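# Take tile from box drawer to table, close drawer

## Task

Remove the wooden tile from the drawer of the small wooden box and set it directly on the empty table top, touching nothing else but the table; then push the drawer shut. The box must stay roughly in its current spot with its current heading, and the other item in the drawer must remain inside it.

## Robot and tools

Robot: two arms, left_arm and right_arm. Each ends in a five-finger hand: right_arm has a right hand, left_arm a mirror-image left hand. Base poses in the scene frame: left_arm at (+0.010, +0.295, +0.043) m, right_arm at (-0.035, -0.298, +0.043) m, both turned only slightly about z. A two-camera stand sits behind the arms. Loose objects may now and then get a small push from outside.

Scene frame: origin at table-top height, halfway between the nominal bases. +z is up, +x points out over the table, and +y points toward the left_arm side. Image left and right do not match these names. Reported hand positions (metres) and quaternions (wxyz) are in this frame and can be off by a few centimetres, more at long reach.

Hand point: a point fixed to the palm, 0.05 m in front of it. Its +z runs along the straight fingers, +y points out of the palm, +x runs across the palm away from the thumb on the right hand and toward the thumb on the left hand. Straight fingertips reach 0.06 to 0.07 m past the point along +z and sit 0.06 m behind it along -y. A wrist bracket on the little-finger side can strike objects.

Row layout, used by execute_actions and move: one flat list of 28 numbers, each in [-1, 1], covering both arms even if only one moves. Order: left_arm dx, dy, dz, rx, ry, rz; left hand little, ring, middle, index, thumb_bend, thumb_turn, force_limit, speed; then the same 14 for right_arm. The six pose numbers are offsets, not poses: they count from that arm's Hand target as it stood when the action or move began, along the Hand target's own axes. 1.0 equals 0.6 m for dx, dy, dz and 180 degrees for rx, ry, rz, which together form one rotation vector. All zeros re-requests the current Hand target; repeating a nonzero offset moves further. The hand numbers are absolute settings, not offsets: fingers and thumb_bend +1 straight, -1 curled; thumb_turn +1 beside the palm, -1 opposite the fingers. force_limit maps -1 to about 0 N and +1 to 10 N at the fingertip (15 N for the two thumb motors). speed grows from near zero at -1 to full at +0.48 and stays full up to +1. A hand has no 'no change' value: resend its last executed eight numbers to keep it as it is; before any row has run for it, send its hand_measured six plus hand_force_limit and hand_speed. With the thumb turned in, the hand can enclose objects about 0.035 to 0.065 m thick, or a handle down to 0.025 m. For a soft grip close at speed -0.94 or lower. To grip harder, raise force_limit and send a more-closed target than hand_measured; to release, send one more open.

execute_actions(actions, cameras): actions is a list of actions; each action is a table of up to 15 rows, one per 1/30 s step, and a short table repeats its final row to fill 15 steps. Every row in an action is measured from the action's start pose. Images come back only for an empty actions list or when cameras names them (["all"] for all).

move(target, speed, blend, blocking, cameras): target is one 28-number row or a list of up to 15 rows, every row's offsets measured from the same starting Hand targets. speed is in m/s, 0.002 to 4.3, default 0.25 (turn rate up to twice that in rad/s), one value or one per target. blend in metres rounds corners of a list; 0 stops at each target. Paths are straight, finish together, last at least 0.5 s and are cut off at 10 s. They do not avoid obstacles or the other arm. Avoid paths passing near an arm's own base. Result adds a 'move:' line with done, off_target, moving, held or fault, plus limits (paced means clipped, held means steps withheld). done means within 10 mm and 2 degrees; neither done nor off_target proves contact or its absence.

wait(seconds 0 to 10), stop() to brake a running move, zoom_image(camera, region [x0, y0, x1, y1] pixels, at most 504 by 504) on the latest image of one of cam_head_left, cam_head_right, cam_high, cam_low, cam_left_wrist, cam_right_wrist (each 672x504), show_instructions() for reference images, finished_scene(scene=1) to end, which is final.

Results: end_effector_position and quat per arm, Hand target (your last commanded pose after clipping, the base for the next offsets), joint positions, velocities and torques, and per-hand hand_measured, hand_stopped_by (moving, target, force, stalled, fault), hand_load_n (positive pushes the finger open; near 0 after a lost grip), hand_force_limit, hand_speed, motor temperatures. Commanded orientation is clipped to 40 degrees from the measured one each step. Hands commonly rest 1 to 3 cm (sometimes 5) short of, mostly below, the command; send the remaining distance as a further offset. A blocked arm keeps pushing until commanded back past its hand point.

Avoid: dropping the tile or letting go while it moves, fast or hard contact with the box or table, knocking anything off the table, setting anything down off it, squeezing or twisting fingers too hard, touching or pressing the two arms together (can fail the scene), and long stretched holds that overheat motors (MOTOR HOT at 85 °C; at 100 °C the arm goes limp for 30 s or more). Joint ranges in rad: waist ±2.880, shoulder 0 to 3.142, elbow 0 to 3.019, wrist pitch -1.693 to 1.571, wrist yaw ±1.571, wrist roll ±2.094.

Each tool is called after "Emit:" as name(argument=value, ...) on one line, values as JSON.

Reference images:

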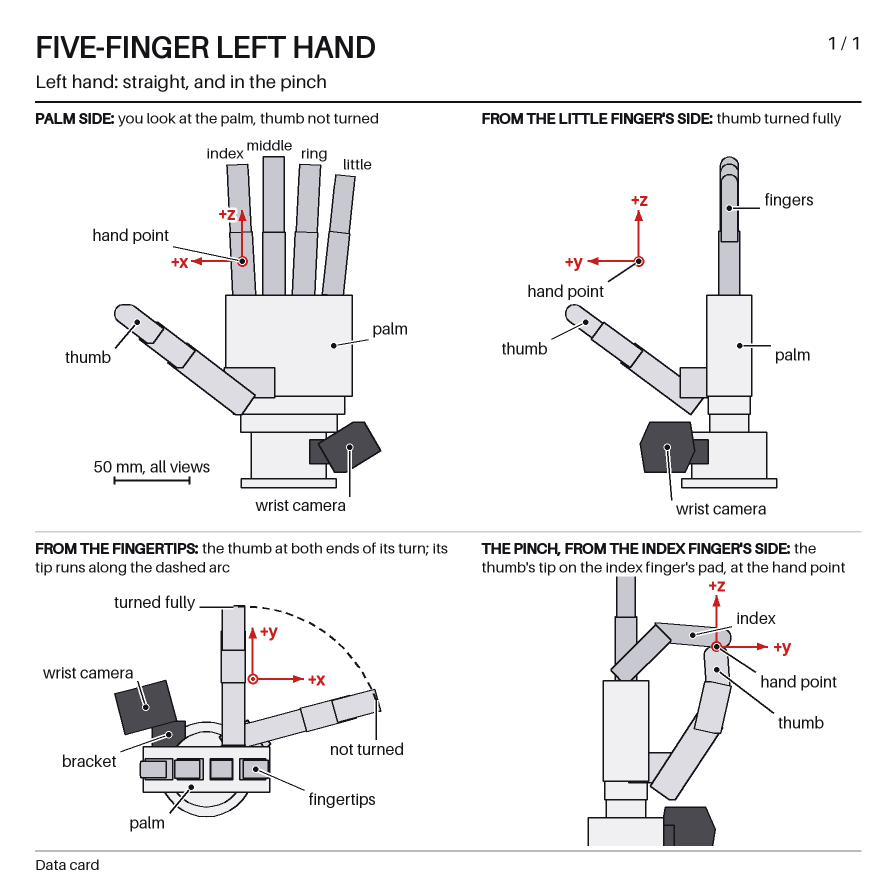

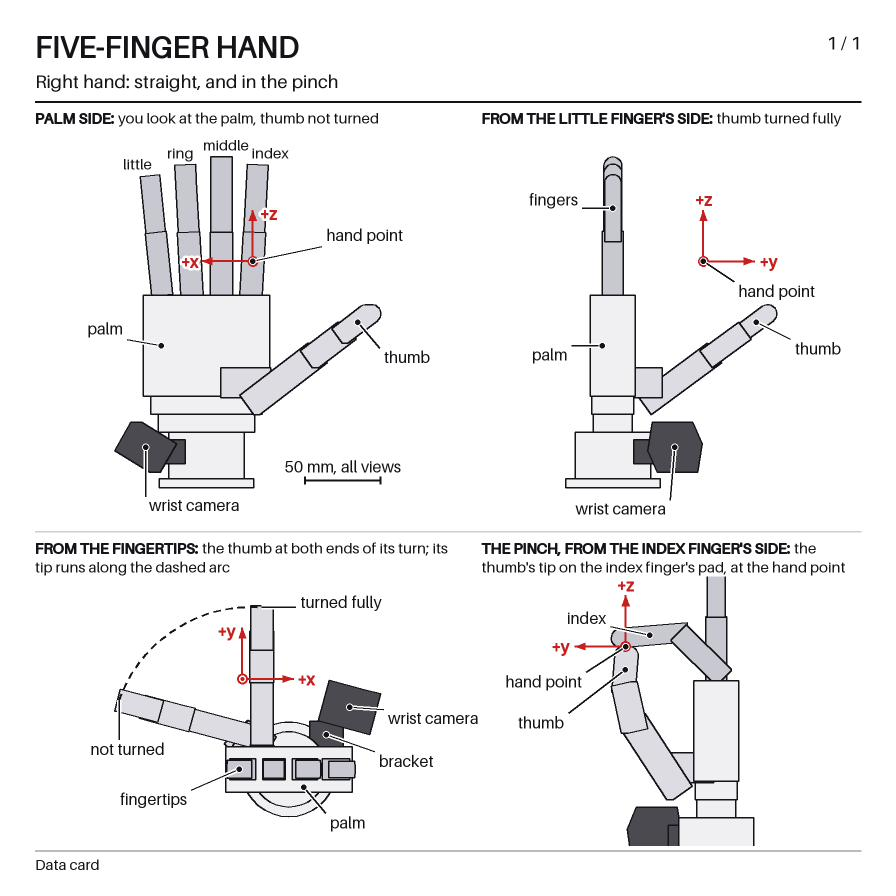

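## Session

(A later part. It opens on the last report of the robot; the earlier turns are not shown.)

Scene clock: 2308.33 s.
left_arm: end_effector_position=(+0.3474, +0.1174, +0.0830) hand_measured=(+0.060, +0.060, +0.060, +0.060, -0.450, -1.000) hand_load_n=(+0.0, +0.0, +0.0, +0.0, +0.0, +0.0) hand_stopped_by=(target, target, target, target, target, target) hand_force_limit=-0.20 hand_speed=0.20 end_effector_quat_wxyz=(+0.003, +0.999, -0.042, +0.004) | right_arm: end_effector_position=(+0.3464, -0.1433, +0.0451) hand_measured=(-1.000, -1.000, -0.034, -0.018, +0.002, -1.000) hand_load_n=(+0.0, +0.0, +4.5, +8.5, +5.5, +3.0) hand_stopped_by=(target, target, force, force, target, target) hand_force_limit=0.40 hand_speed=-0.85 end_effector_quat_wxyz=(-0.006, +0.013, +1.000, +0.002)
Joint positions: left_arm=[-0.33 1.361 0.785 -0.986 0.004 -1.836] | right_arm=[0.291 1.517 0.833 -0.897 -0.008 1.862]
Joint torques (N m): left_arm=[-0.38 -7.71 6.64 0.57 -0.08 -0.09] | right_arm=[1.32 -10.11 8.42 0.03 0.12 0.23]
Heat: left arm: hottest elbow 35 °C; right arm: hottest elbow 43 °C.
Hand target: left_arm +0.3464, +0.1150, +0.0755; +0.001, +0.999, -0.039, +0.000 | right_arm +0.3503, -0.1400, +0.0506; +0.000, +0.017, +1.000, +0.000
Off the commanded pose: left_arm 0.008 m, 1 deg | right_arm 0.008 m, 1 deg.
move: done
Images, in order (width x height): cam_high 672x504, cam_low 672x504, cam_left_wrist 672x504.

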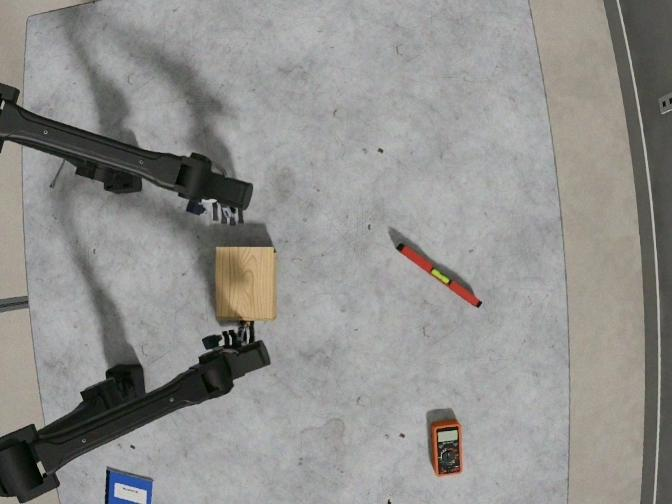

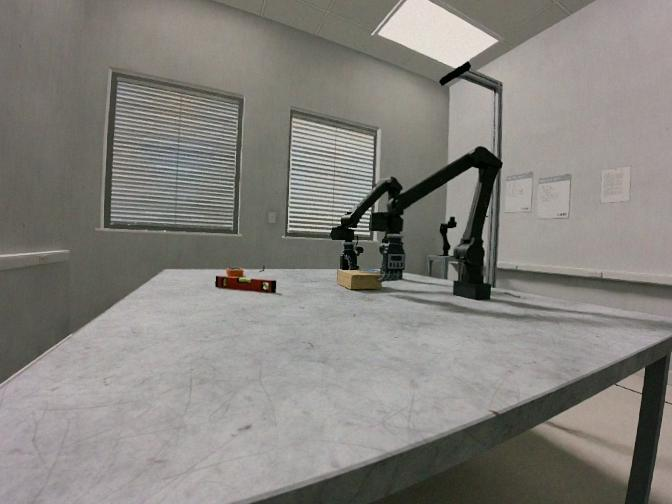

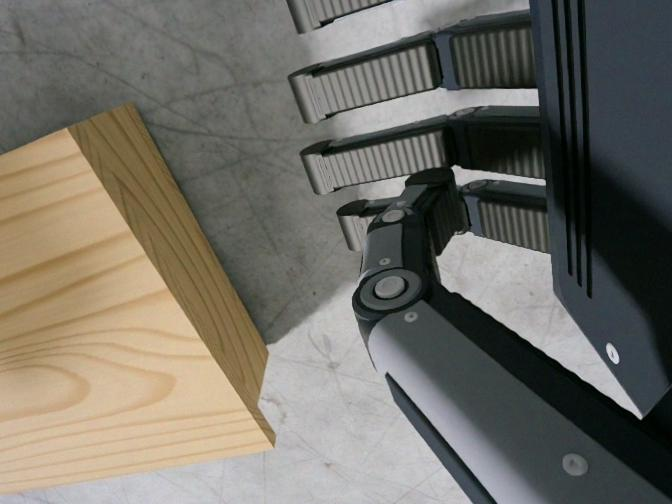

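Emit:
move(target=[[0.0452,0.0215,0.0258,0,0,0,0.06,0.06,0.06,0.06,-0.45,-1,-0.2,0.2,0,0,0,0,0,0,-1,-1,-0.4,-0.4,0,-1,0.4,-0.85]], cameras=["cam_high","cam_left_wrist","cam_low"], speed=0.1)

Emit:
zoom_image(camera="cam_high", region=[190, 170, 290, 280])

Emit:
zoom_image(camera="cam_low", region=[320, 230, 420, 300])

Scene clock: 2343.07 s.
left_arm: end_effector_position=(+0.3501, +0.1118, +0.0516) hand_measured=(+0.060, +0.060, +0.060, +0.060, -0.450, -1.000) hand_load_n=(+0.0, +0.0, +0.0, +0.0, +0.0, +0.0) hand_stopped_by=(target, target, target, target, target, target) hand_force_limit=-0.20 hand_speed=0.20 end_effector_quat_wxyz=(-0.005, +0.999, -0.042, -0.020) | right_arm: end_effector_position=(+0.3464, -0.1433, +0.0451) hand_measured=(-1.000, -1.000, -0.034, -0.018, +0.002, -1.000) hand_load_n=(+0.0, +0.0, +4.5, +8.5, +5.5, +3.0) hand_stopped_by=(target, target, force, force, target, target) hand_force_limit=0.40 hand_speed=-0.85 end_effector_quat_wxyz=(-0.006, +0.013, +1.000, +0.002)
Joint positions: left_arm=[-0.343 1.46 0.792 -0.943 0.004 -1.85] | right_arm=[0.291 1.517 0.833 -0.897 -0.008 1.862]
Joint torques (N m): left_arm=[-0.5 -8.76 10.15 0.55 -0.04 -0.15] | right_arm=[1.32 -10.05 8.4 0.02 0.12 0.22]
Heat: left arm: hottest elbow 35 °C; right arm: hottest elbow 43 °C.
Hand target: left_arm +0.3724, +0.1000, +0.0601; +0.001, +0.999, -0.039, +0.000 | right_arm +0.3503, -0.1400, +0.0506; +0.000, +0.017, +1.000, +0.000
Off the commanded pose: left_arm 0.027 m, 2 deg | right_arm 0.008 m, 1 deg.
move: off_target (left_arm)
Images, in order (width x height): cam_high 672x504, cam_low 672x504, cam_left_wrist 672x504.

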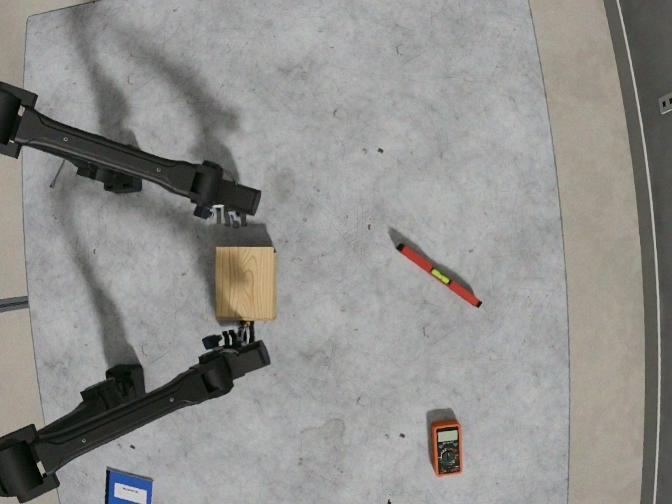

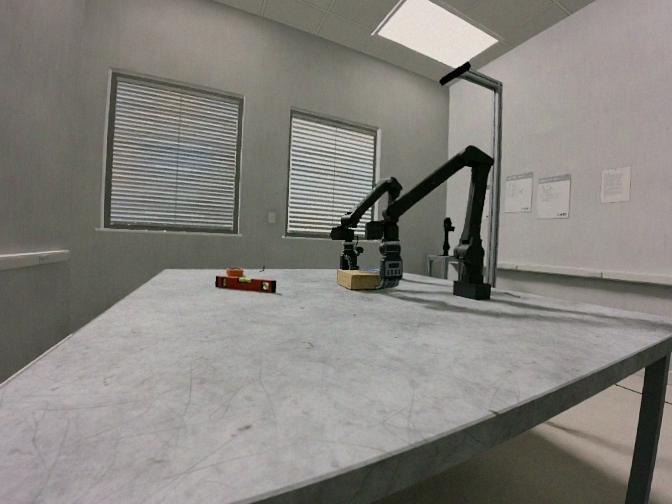

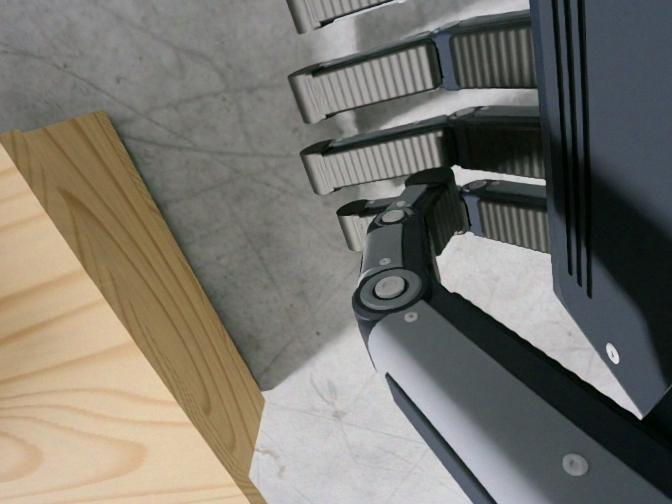

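Scaled by 4.582 from the camera's 672x504 image, which has a finer 960x720 frame.

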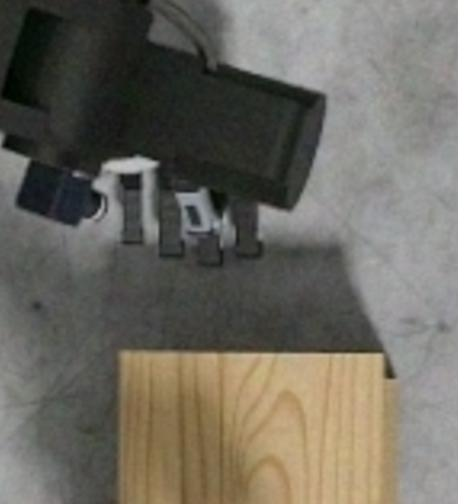

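Scaled by 5.040 from the camera's 672x504 image, which has a finer 960x720 frame.

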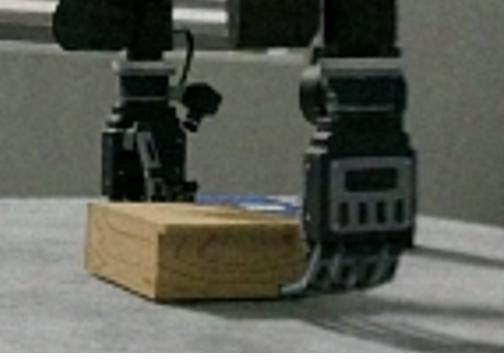

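Emit:
move(target=[[0.0203,-0.01,-0.03,0,0,0,0.06,0.06,0.06,0.06,-0.45,-1,-0.2,0.2,0,0,0,0,0,0,-1,-1,-0.4,-0.4,0,-1,0.4,-0.85]], cameras=["cam_high"], speed=0.2)

Emit:
zoom_image(camera="cam_high", region=[190, 170, 290, 280])

Scene clock: 2355.83 s.
left_arm: end_effector_position=(+0.3667, +0.1075, +0.0675) hand_measured=(+0.060, +0.060, +0.060, +0.060, -0.450, -1.000) hand_load_n=(+0.0, +0.0, +0.0, +0.0, +0.0, +0.0) hand_stopped_by=(target, target, target, target, target, target) hand_force_limit=-0.20 hand_speed=0.20 end_effector_quat_wxyz=(-0.001, +0.999, -0.039, -0.010) | right_arm: end_effector_position=(+0.3464, -0.1433, +0.0451) hand_measured=(-1.000, -1.000, -0.034, -0.018, +0.002, -1.000) hand_load_n=(+0.0, +0.0, +4.5, +9.0, +5.5, +3.0) hand_stopped_by=(target, target, force, force, target, target) hand_force_limit=0.40 hand_speed=-0.85 end_effector_quat_wxyz=(-0.006, +0.013, +1.000, +0.002)
Joint positions: left_arm=[-0.338 1.46 0.842 -0.972 0.004 -1.85] | right_arm=[0.291 1.517 0.833 -0.897 -0.008 1.862]
Joint torques (N m): left_arm=[0.91 -9.47 10.58 -0.17 -0.08 0.07] | right_arm=[1.32 -10.05 8.4 0.03 0.13 0.22]
Heat: left arm: hottest elbow 36 °C; right arm: hottest elbow 43 °C.
Hand target: left_arm +0.3850, +0.1051, +0.0781; +0.001, +0.999, -0.039, +0.000 | right_arm +0.3503, -0.1400, +0.0506; +0.000, +0.017, +1.000, +0.000
Off the commanded pose: left_arm 0.021 m, 1 deg | right_arm 0.008 m, 1 deg.
move: off_target (left_arm)
Images, in order (width x height): cam_high 672x504.

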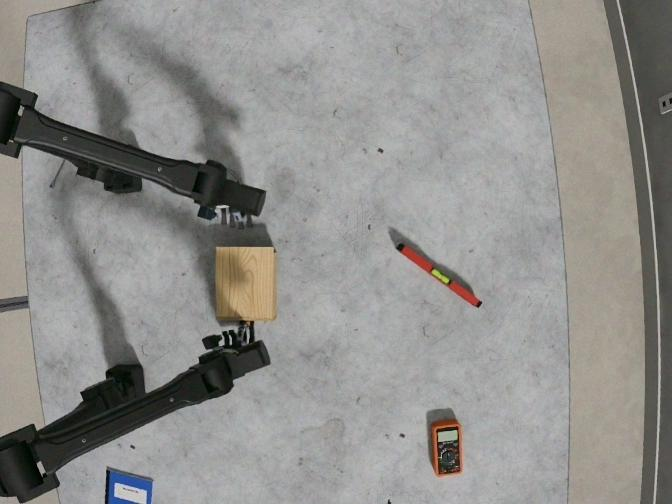

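Scaled by 4.582 from the camera's 672x504 image, which has a finer 960x720 frame.

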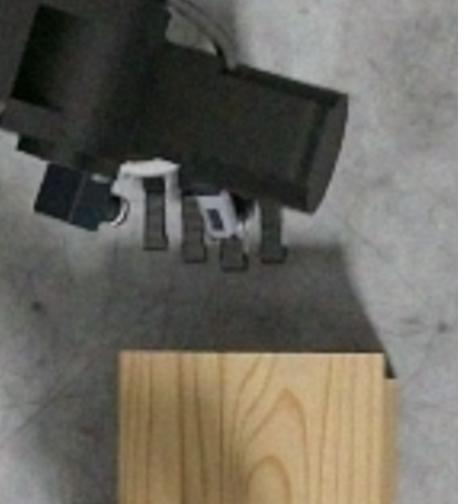

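Emit:
move(target=[[0.0125,0.07,0.0067,0,0,0,0.06,0.06,0.06,0.06,-0.45,-1,-0.2,0.2,0,0,0,0,0,0,-1,-1,-0.4,-0.4,0,-1,0.4,-0.85]], cameras=["cam_high","cam_left_wrist","cam_low"], speed=0.1)

Emit:
zoom_image(camera="cam_high", region=[190, 170, 290, 280])

Emit:
zoom_image(camera="cam_low", region=[320, 230, 420, 300])

Scene clock: 2377.00 s.
left_arm: end_effector_position=(+0.3717, +0.0728, +0.0660) hand_measured=(+0.060, +0.060, +0.060, +0.060, -0.450, -1.000) hand_load_n=(+0.0, +0.0, +0.0, +0.0, +0.0, +0.0) hand_stopped_by=(target, target, target, target, target, target) hand_force_limit=-0.20 hand_speed=0.20 end_effector_quat_wxyz=(-0.002, +0.999, -0.044, -0.009) | right_arm: end_effector_position=(+0.3464, -0.1433, +0.0451) hand_measured=(-1.000, -1.000, -0.034, -0.018, +0.002, -1.000) hand_load_n=(+0.0, +0.0, +4.5, +8.5, +5.5, +3.0) hand_stopped_by=(target, target, force, force, target, target) hand_force_limit=0.40 hand_speed=-0.85 end_effector_quat_wxyz=(-0.006, +0.013, +1.000, +0.002)
Joint positions: left_arm=[-0.42 1.508 0.89 -0.972 0.003 -1.923] | right_arm=[0.291 1.517 0.833 -0.897 -0.008 1.862]
Joint velocities: left_arm=[within noise] | right_arm=[-0.044 0.005 -0.012 -0.007 -0.007 -0.066]
Joint torques (N m): left_arm=[-0.09 -9.7 10.74 -0.18 -0.03 -0.08] | right_arm=[1.26 -10.11 8.39 0.03 0.12 0.22]
Motor temperatures (°C): left_arm=[27 30 37 27 26 29] | right_arm=[33 30 43 24 26 29]
Heat: left arm: hottest elbow 37 °C; right arm: hottest elbow 43 °C.
Hand target: left_arm +0.3891, +0.0627, +0.0740; +0.001, +0.999, -0.039, +0.000 | right_arm +0.3503, -0.1400, +0.0506; +0.000, +0.017, +1.000, +0.000
Off the commanded pose: left_arm 0.022 m, 1 deg | right_arm 0.008 m, 1 deg.
move: off_target (left_arm)
Images, in order (width x height): cam_high 672x504, cam_low 672x504, cam_left_wrist 672x504.

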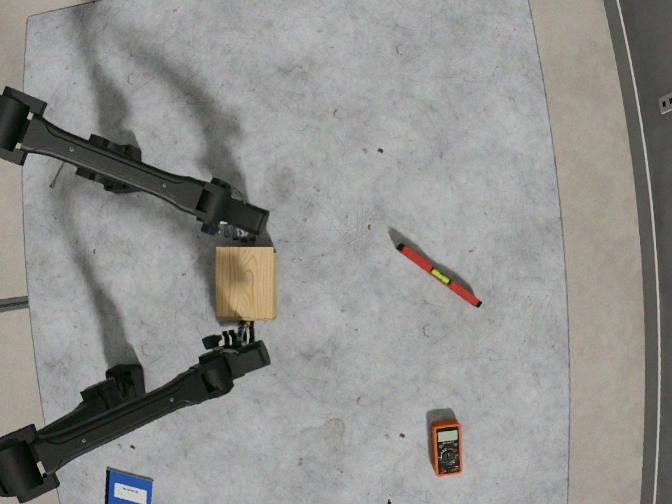

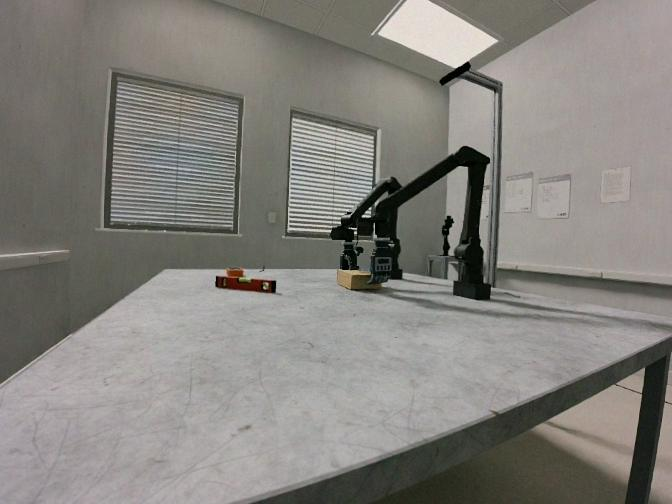

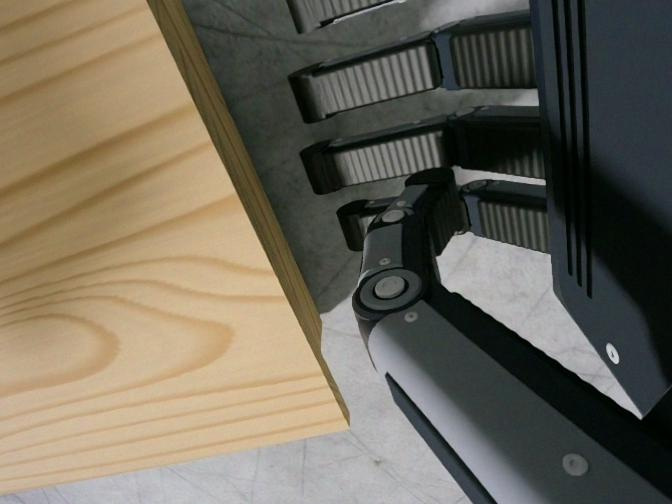

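Scaled by 4.582 from the camera's 672x504 image, which has a finer 960x720 frame.

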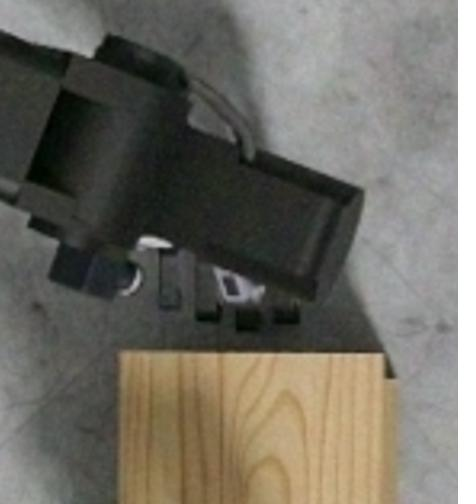

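Scaled by 5.040 from the camera's 672x504 image, which has a finer 960x720 frame.

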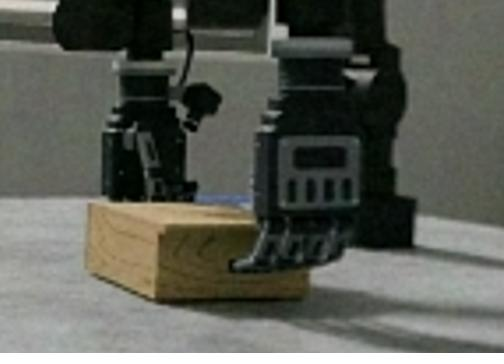

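Emit:
move(target=[[0.0063,0.039,0.0,0,0,0,0.06,0.06,0.06,0.06,-0.45,-1,-0.2,0.2,0,0,0,0,0,0,-1,-1,-0.4,-0.4,0,-1,0.4,-0.85]], cameras=["cam_high","cam_left_wrist","cam_low"], speed=0.06)

Emit:
zoom_image(camera="cam_high", region=[190, 190, 290, 340])

Emit:
zoom_image(camera="cam_low", region=[320, 230, 420, 300])

Scene clock: 2389.97 s.
left_arm: end_effector_position=(+0.3760, +0.0500, +0.0666) hand_measured=(+0.060, +0.060, +0.060, +0.060, -0.450, -1.000) hand_load_n=(+0.0, +0.0, +0.0, +0.0, +0.0, +0.0) hand_stopped_by=(target, target, target, target, target, target) hand_force_limit=-0.20 hand_speed=0.20 end_effector_quat_wxyz=(-0.002, +0.999, -0.043, -0.007) | right_arm: end_effector_position=(+0.3464, -0.1433, +0.0451) hand_measured=(-1.000, -1.000, -0.034, -0.018, +0.002, -1.000) hand_load_n=(+0.0, +0.0, +4.5, +8.5, +5.5, +3.0) hand_stopped_by=(target, target, force, force, target, target) hand_force_limit=0.40 hand_speed=-0.85 end_effector_quat_wxyz=(-0.006, +0.013, +1.000, +0.002)
Joint positions: left_arm=[-0.469 1.537 0.925 -0.972 0.003 -1.974] | right_arm=[0.291 1.517 0.833 -0.897 -0.008 1.862]
Joint torques (N m): left_arm=[-0.32 -10.23 10.69 -0.4 -0.04 -0.16] | right_arm=[1.32 -10.05 8.4 0.02 0.12 0.22]
Heat: left arm: hottest elbow 37 °C; right arm: hottest elbow 43 °C.
Hand target: left_arm +0.3912, +0.0390, +0.0741; +0.001, +0.999, -0.039, +0.000 | right_arm +0.3503, -0.1400, +0.0506; +0.000, +0.017, +1.000, +0.000
Off the commanded pose: left_arm 0.020 m, 1 deg | right_arm 0.008 m, 1 deg.
move: off_target (left_arm)
Images, in order (width x height): cam_high 672x504, cam_low 672x504, cam_left_wrist 672x504.

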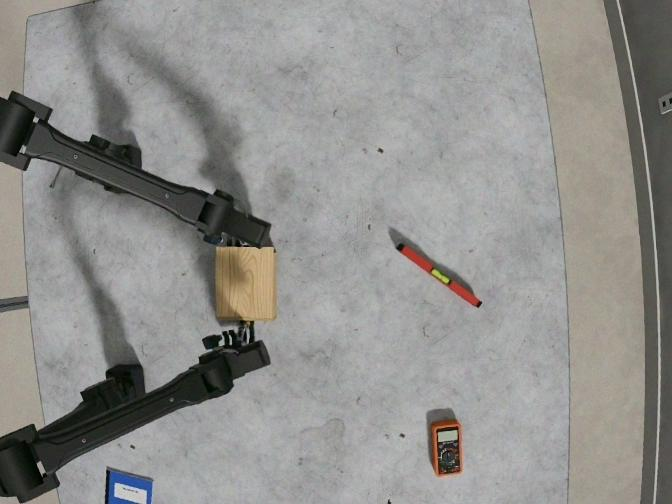

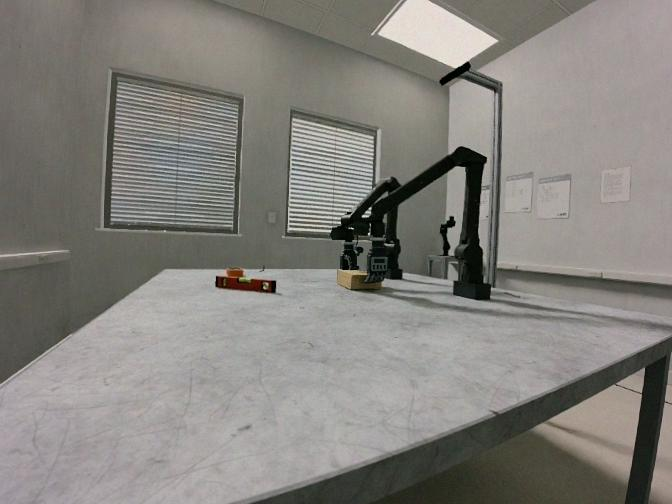

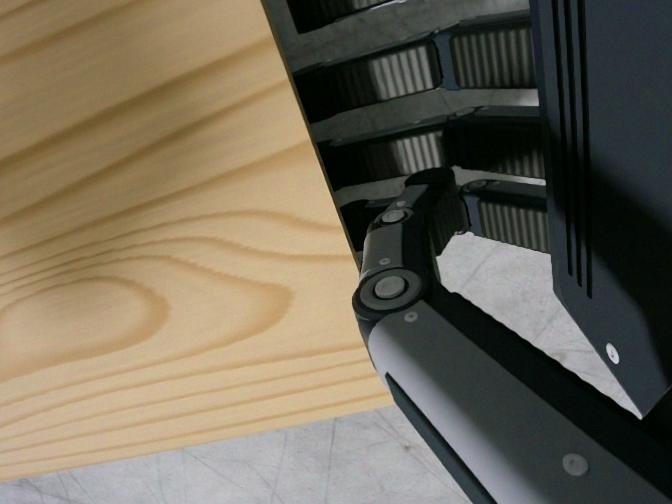

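Scaled by 3.360 from the camera's 672x504 image, which has a finer 960x720 frame.

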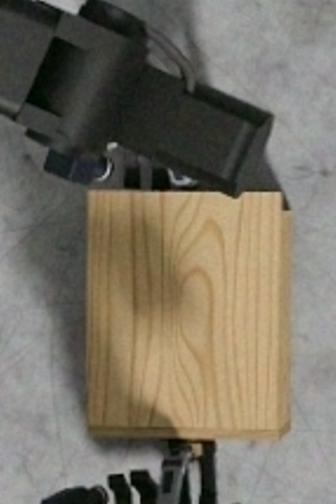

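Scaled by 5.040 from the camera's 672x504 image, which has a finer 960x720 frame.

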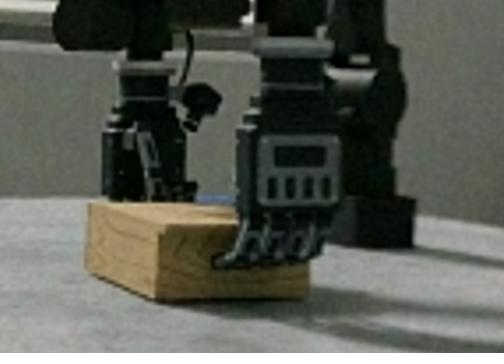

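Emit:
move(target=[[0,0,0,0,0,0,0.06,0.06,0.06,0.06,0,-1,-0.2,-0.3,0,0,0,0,0,0,-1,-1,-0.4,-0.4,0,-1,0.4,-0.85],[0,0,0.02,0,0,0,0.06,0.06,0.06,0.06,0,-1,-0.2,-0.3,0,0,0,0,0,0,-1,-1,-0.4,-0.4,0,-1,0.4,-0.85]], cameras=["cam_high","cam_left_wrist","cam_low"], speed=0.06)

Emit:
zoom_image(camera="cam_low", region=[320, 230, 420, 300])

Scene clock: 2403.57 s.
left_arm: end_effector_position=(+0.3756, +0.0526, +0.0587) hand_measured=(+0.060, +0.060, +0.060, +0.060, -0.002, -1.000) hand_load_n=(+0.0, +0.0, +0.0, +0.5, -1.5, -0.5) hand_stopped_by=(target, target, target, target, target, target) hand_force_limit=-0.20 hand_speed=-0.30 end_effector_quat_wxyz=(-0.010, +0.999, -0.041, -0.012) | right_arm: end_effector_position=(+0.3464, -0.1451, +0.0452) hand_measured=(-1.000, -1.000, -0.034, -0.018, +0.002, -1.000) hand_load_n=(+0.0, +0.5, +5.0, +9.0, +4.0, +3.0) hand_stopped_by=(target, target, force, force, target, target) hand_force_limit=0.40 hand_speed=-0.85 end_effector_quat_wxyz=(-0.006, +0.015, +1.000, -0.002)
Joint positions: left_arm=[-0.469 1.555 0.925 -0.972 -0.007 -1.979] | right_arm=[0.291 1.515 0.833 -0.901 0 1.865]
Joint torques (N m): left_arm=[-0.32 -10.46 9.5 0.7 0.35 -0.11] | right_arm=[1.08 -9.88 8.42 0.18 -0.13 0.19]
Heat: left arm: hottest elbow 37 °C; right arm: hottest elbow 43 °C.
Hand target: left_arm +0.3911, +0.0390, +0.0621; +0.001, +0.999, -0.039, +0.000 | right_arm +0.3503, -0.1400, +0.0505; +0.000, +0.017, +1.000, +0.000
Off the commanded pose: left_arm 0.021 m, 2 deg | right_arm 0.008 m, 1 deg.
move: off_target (left_arm)
Images, in order (width x height): cam_high 672x504, cam_low 672x504, cam_left_wrist 672x504.

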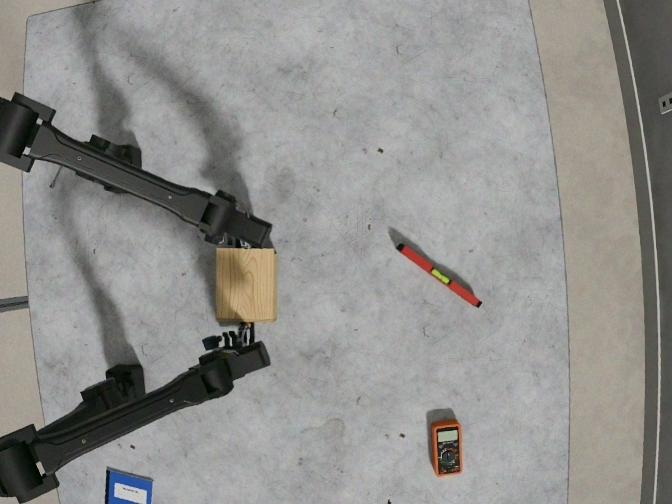

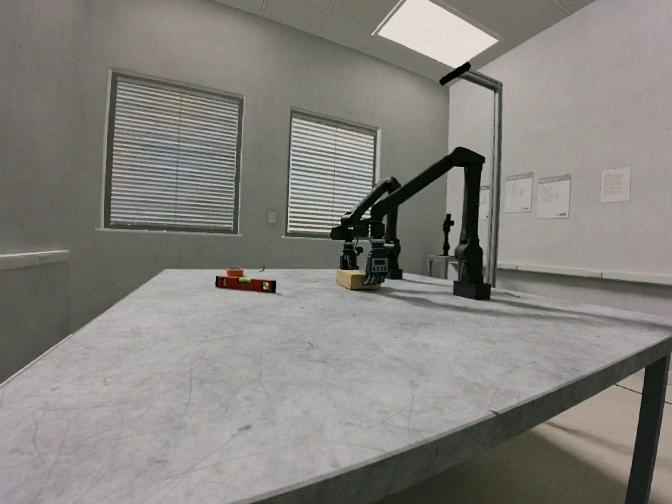

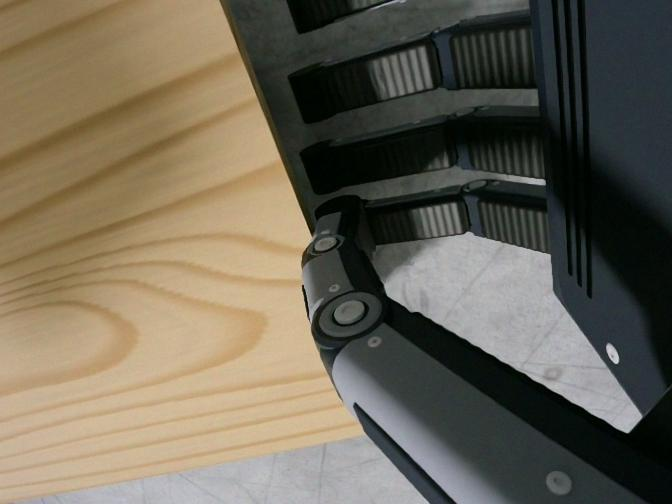

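Scaled by 5.040 from the camera's 672x504 image, which has a finer 960x720 frame.

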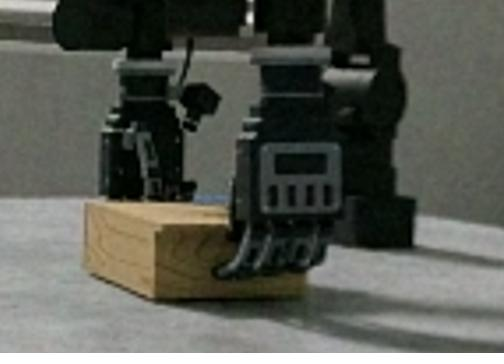

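Emit:
move(target=[[0,0,0,0,0,0,0.06,0.06,0.06,0.06,-0.45,-1,-0.2,-0.3,0,0,0,0,0,0,-1,-1,-0.4,-0.4,0,-1,0.4,-0.85],[0,0,-0.022,0,0,0,0.06,0.06,0.06,0.06,-0.45,-1,-0.2,-0.3,0,0,0,0,0,0,-1,-1,-0.4,-0.4,0,-1,0.4,-0.85],[0,0.02,-0.022,0,0,0,0.06,0.06,0.06,0.06,-0.45,-1,-0.2,-0.3,0,0,0,0,0,0,-1,-1,-0.4,-0.4,0,-1,0.4,-0.85]], cameras=["cam_high","cam_left_wrist","cam_low"], speed=0.06)

Emit:
zoom_image(camera="cam_low", region=[320, 230, 420, 300])

Scene clock: 2424.13 s.
left_arm: end_effector_position=(+0.3746, +0.0421, +0.0626) hand_measured=(+0.060, +0.060, +0.060, +0.060, -0.450, -1.000) hand_load_n=(+0.0, +0.5, +0.5, +0.0, +0.0, +0.0) hand_stopped_by=(target, target, target, target, target, target) hand_force_limit=-0.20 hand_speed=-0.30 end_effector_quat_wxyz=(-0.008, +0.999, -0.041, -0.012) | right_arm: end_effector_position=(+0.3464, -0.1452, +0.0451) hand_measured=(-1.000, -1.000, -0.034, -0.018, +0.002, -1.000) hand_load_n=(+0.0, +0.0, +4.5, +8.5, +4.5, +3.0) hand_stopped_by=(target, target, force, force, target, target) hand_force_limit=0.40 hand_speed=-0.85 end_effector_quat_wxyz=(-0.006, +0.015, +1.000, -0.002)
Joint positions: left_arm=[-0.492 1.557 0.939 -0.98 -0.003 -2.001] | right_arm=[0.291 1.515 0.833 -0.901 0 1.865]
Joint torques (N m): left_arm=[-0.56 -11.4 10.88 -0.35 0.21 -0.14] | right_arm=[1.26 -9.93 8.42 0.17 -0.15 0.19]
Heat: left arm: hottest elbow 38 °C; right arm: hottest elbow 43 °C.
Hand target: left_arm +0.3901, +0.0270, +0.0753; +0.001, +0.999, -0.039, +0.000 | right_arm +0.3503, -0.1400, +0.0505; +0.000, +0.017, +1.000, +0.000
Off the commanded pose: left_arm 0.025 m, 2 deg | right_arm 0.008 m, 1 deg.
move: off_target (left_arm)
Images, in order (width x height): cam_high 672x504, cam_low 672x504, cam_left_wrist 672x504.

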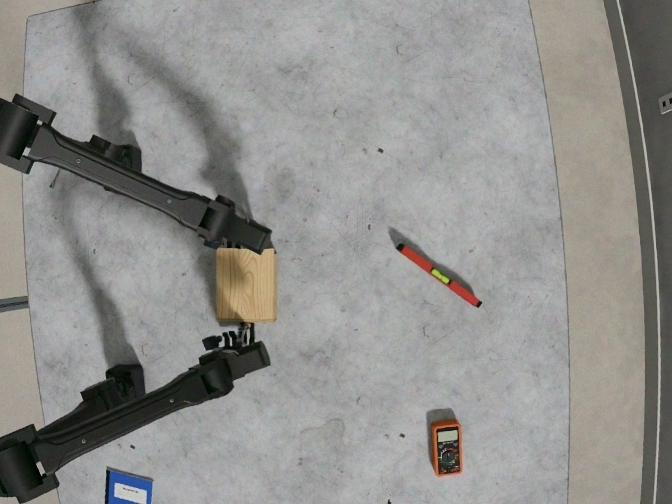

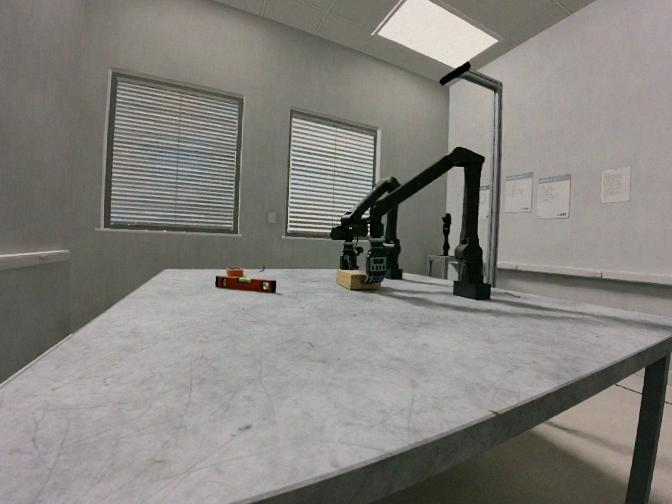

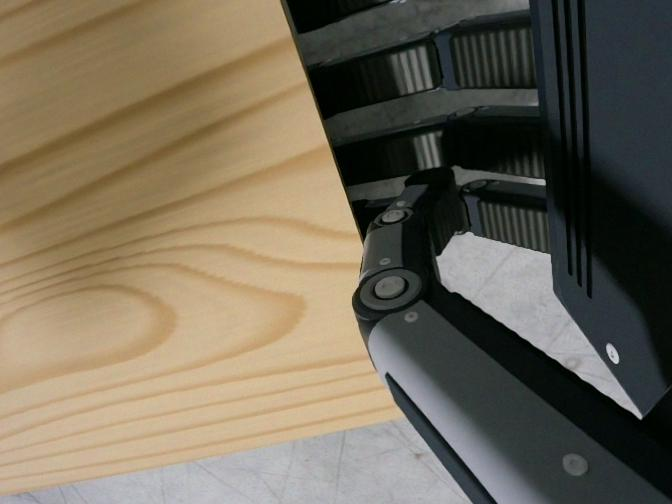

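Scaled by 5.040 from the camera's 672x504 image, which has a finer 960x720 frame.

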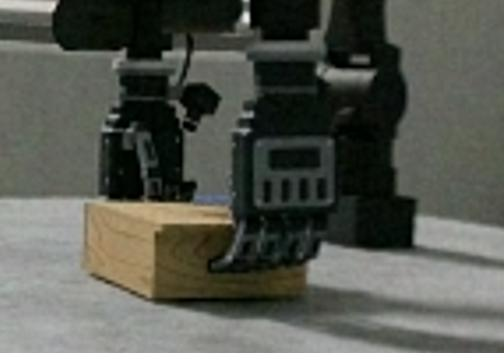

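Emit:
move(target=[[0,0.004,-0.018,0,0,0,0.06,0.06,0.06,0.06,-0.45,-1,-0.2,-0.3,0,0,0,0,0,0,-1,-1,-0.4,-0.4,0,-1,0.4,-0.85],[0,0.004,-0.018,0,0,0,0.06,0.06,0.06,0.06,0,-1,-0.2,-0.3,0,0,0,0,0,0,-1,-1,-0.4,-0.4,0,-1,0.4,-0.85]], cameras=["cam_left_wrist"], speed=0.06)

Scene clock: 2436.50 s.
left_arm: end_effector_position=(+0.3732, +0.0467, +0.0652) hand_measured=(+0.060, +0.060, +0.060, +0.060, -0.004, -1.000) hand_load_n=(+0.0, +0.0, +0.0, +0.0, -4.5, -0.5) hand_stopped_by=(target, target, target, target, target, target) hand_force_limit=-0.20 hand_speed=-0.30 end_effector_quat_wxyz=(-0.021, +0.999, -0.034, -0.020) | right_arm: end_effector_position=(+0.3463, -0.1480, +0.0451) hand_measured=(-1.000, -1.000, -0.034, -0.018, +0.000, -1.000) hand_load_n=(+0.5, +0.0, +5.5, +9.0, +2.0, +3.0) hand_stopped_by=(target, target, force, force, target, target) hand_force_limit=0.40 hand_speed=-0.85 end_effector_quat_wxyz=(-0.006, +0.017, +1.000, -0.008)
Joint positions: left_arm=[-0.493 1.557 0.953 -1.021 -0.019 -2.016] | right_arm=[0.291 1.513 0.833 -0.905 0.013 1.869]
Joint torques (N m): left_arm=[-0.73 -12.86 11.08 -0.05 0.86 -0.04] | right_arm=[1.32 -9.64 8.42 0.35 -0.59 0.15]
Heat: left arm: hottest elbow 37 °C; right arm: hottest elbow 43 °C.
Hand target: left_arm +0.3899, +0.0246, +0.0861; +0.001, +0.999, -0.039, +0.000 | right_arm +0.3503, -0.1400, +0.0505; +0.000, +0.017, +1.000, +0.000
Off the commanded pose: left_arm 0.035 m, 3 deg | right_arm 0.010 m, 1 deg.
move: off_target (left_arm); target 2's new numbers were sent with left_arm's hand 0.031 m and 3 deg from that target
Images, in order (width x height): cam_left_wrist 672x504.

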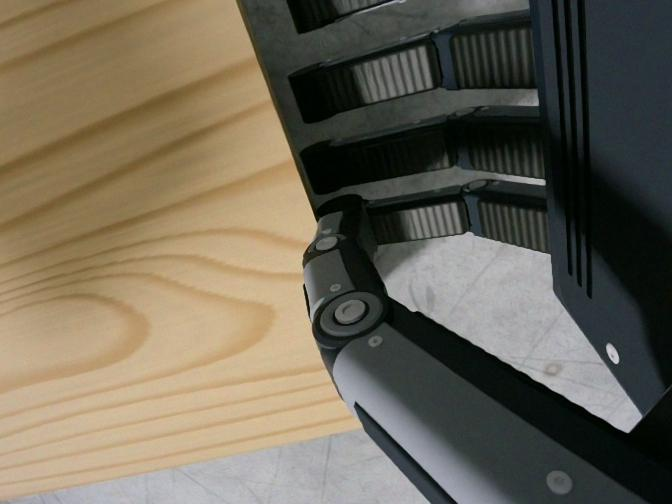

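Emit:
move(target=[[0,0,0,0,0,0,0.12,0.12,0.12,0.12,-0.45,-1,-0.2,-0.3,0,0,0,0,0,0,-1,-1,-0.4,-0.4,0,-1,0.4,-0.85],[0,0.004,-0.012,0,0,0,0.12,0.12,0.12,0.12,-0.45,-1,-0.2,-0.3,0,0,0,0,0,0,-1,-1,-0.4,-0.4,0,-1,0.4,-0.85]], cameras=["cam_left_wrist","cam_low"], speed=0.1)

Scene clock: 2450.67 s.
left_arm: end_effector_position=(+0.3733, +0.0377, +0.0710) hand_measured=(+0.120, +0.120, +0.120, +0.120, -0.450, -1.000) hand_load_n=(+0.0, +0.0, +0.5, +0.0, +0.0, +0.0) hand_stopped_by=(target, target, target, target, target, target) hand_force_limit=-0.20 hand_speed=-0.30 end_effector_quat_wxyz=(-0.011, +0.999, -0.039, -0.021) | right_arm: end_effector_position=(+0.3458, -0.1464, +0.0456) hand_measured=(-1.000, -1.000, -0.034, -0.018, +0.000, -1.000) hand_load_n=(+0.0, +0.0, +5.5, +9.5, +3.5, +3.0) hand_stopped_by=(target, target, force, force, target, target) hand_force_limit=0.40 hand_speed=-0.85 end_effector_quat_wxyz=(-0.007, +0.017, +1.000, -0.004)
Joint positions: left_arm=[-0.503 1.557 0.968 -1.03 0 -2.016] | right_arm=[0.291 1.513 0.833 -0.906 0.004 1.869]
Joint torques (N m): left_arm=[-0.56 -13.8 11.15 -0.4 0.1 -0.11] | right_arm=[1.26 -9.7 8.42 0.35 -0.3 0.15]
Heat: left arm: hottest elbow 38 °C; right arm: hottest elbow 43 °C.
Hand target: left_arm +0.3899, +0.0223, +0.0933; +0.001, +0.999, -0.039, +0.000 | right_arm +0.3503, -0.1400, +0.0506; +0.000, +0.017, +1.000, +0.000
Off the commanded pose: left_arm 0.032 m, 3 deg | right_arm 0.009 m, 1 deg.
move: off_target (left_arm)
Images, in order (width x height): cam_low 672x504, cam_left_wrist 672x504.

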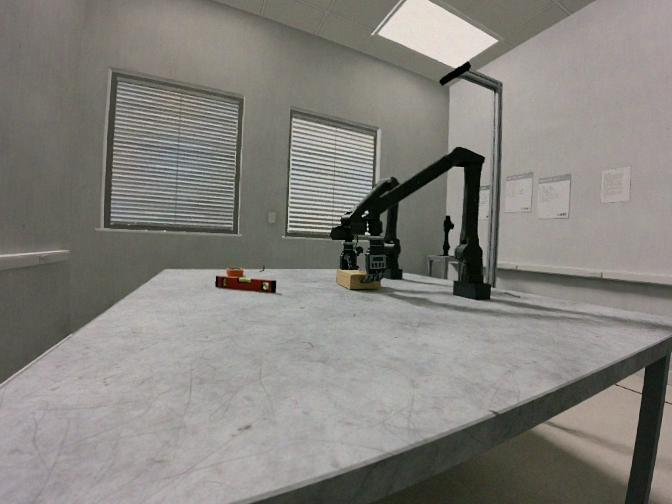

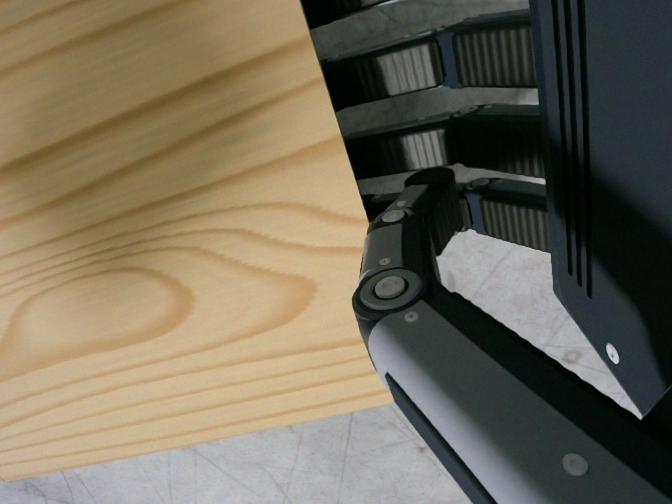

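Emit:
move(target=[[0,0,0,0,0,0,0.12,0.12,0.12,0.12,0,-1,-0.2,-0.3,0,0,0,0,0,0,-1,-1,-0.4,-0.4,0,-1,0.4,-0.85]], cameras=["cam_left_wrist","cam_low"], speed=0.1)

Emit:
zoom_image(camera="cam_low", region=[320, 230, 420, 300])

Scene clock: 2458.40 s.
left_arm: end_effector_position=(+0.3740, +0.0451, +0.0697) hand_measured=(+0.120, +0.120, +0.120, +0.120, -0.004, -1.000) hand_load_n=(+0.0, +0.0, +0.0, +0.0, -4.5, -0.5) hand_stopped_by=(target, target, target, target, target, target) hand_force_limit=-0.20 hand_speed=-0.30 end_effector_quat_wxyz=(-0.023, +0.999, -0.034, -0.022) | right_arm: end_effector_position=(+0.3460, -0.1484, +0.0452) hand_measured=(-1.000, -1.000, -0.034, -0.018, +0.000, -1.000) hand_load_n=(+0.5, +0.0, +5.5, +9.0, +2.0, +3.0) hand_stopped_by=(target, target, force, force, target, target) hand_force_limit=0.40 hand_speed=-0.85 end_effector_quat_wxyz=(-0.006, +0.017, +1.000, -0.009)
Joint positions: left_arm=[-0.497 1.557 0.968 -1.043 -0.02 -2.021] | right_arm=[0.291 1.513 0.833 -0.907 0.015 1.87]
Joint torques (N m): left_arm=[-1.03 -13.68 10.91 0.01 0.91 -0.05] | right_arm=[1.26 -9.64 8.43 0.42 -0.65 0.14]
Heat: left arm: hottest elbow 37 °C; right arm: hottest elbow 43 °C.
Hand target: left_arm +0.3898, +0.0222, +0.0933; +0.001, +0.999, -0.039, +0.000 | right_arm +0.3503, -0.1399, +0.0506; +0.000, +0.017, +1.000, +0.000
Off the commanded pose: left_arm 0.036 m, 4 deg | right_arm 0.011 m, 1 deg.
move: off_target (left_arm, right_arm)
Images, in order (width x height): cam_low 672x504, cam_left_wrist 672x504.

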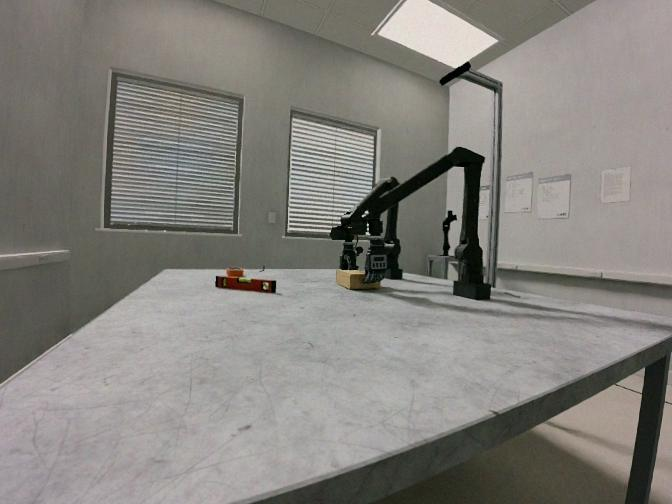

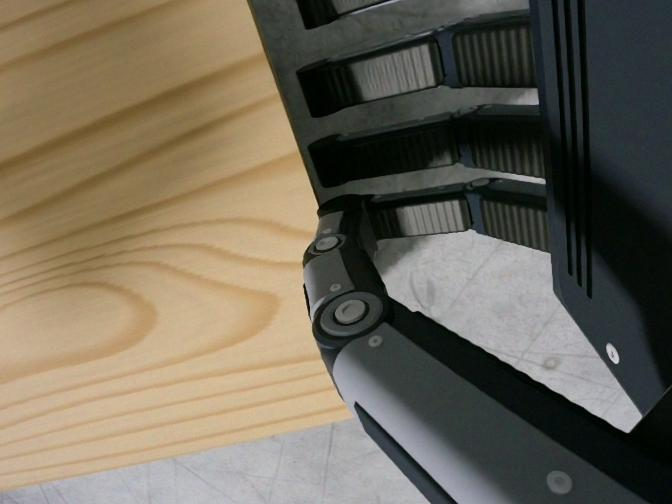

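Scaled by 5.040 from the camera's 672x504 image, which has a finer 960x720 frame.

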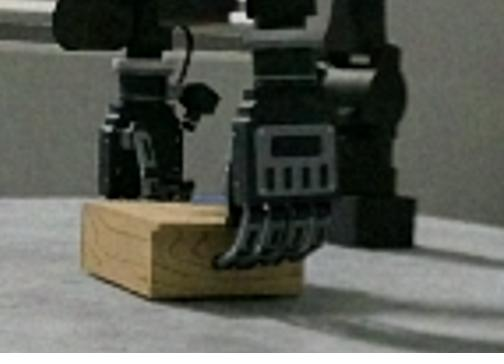

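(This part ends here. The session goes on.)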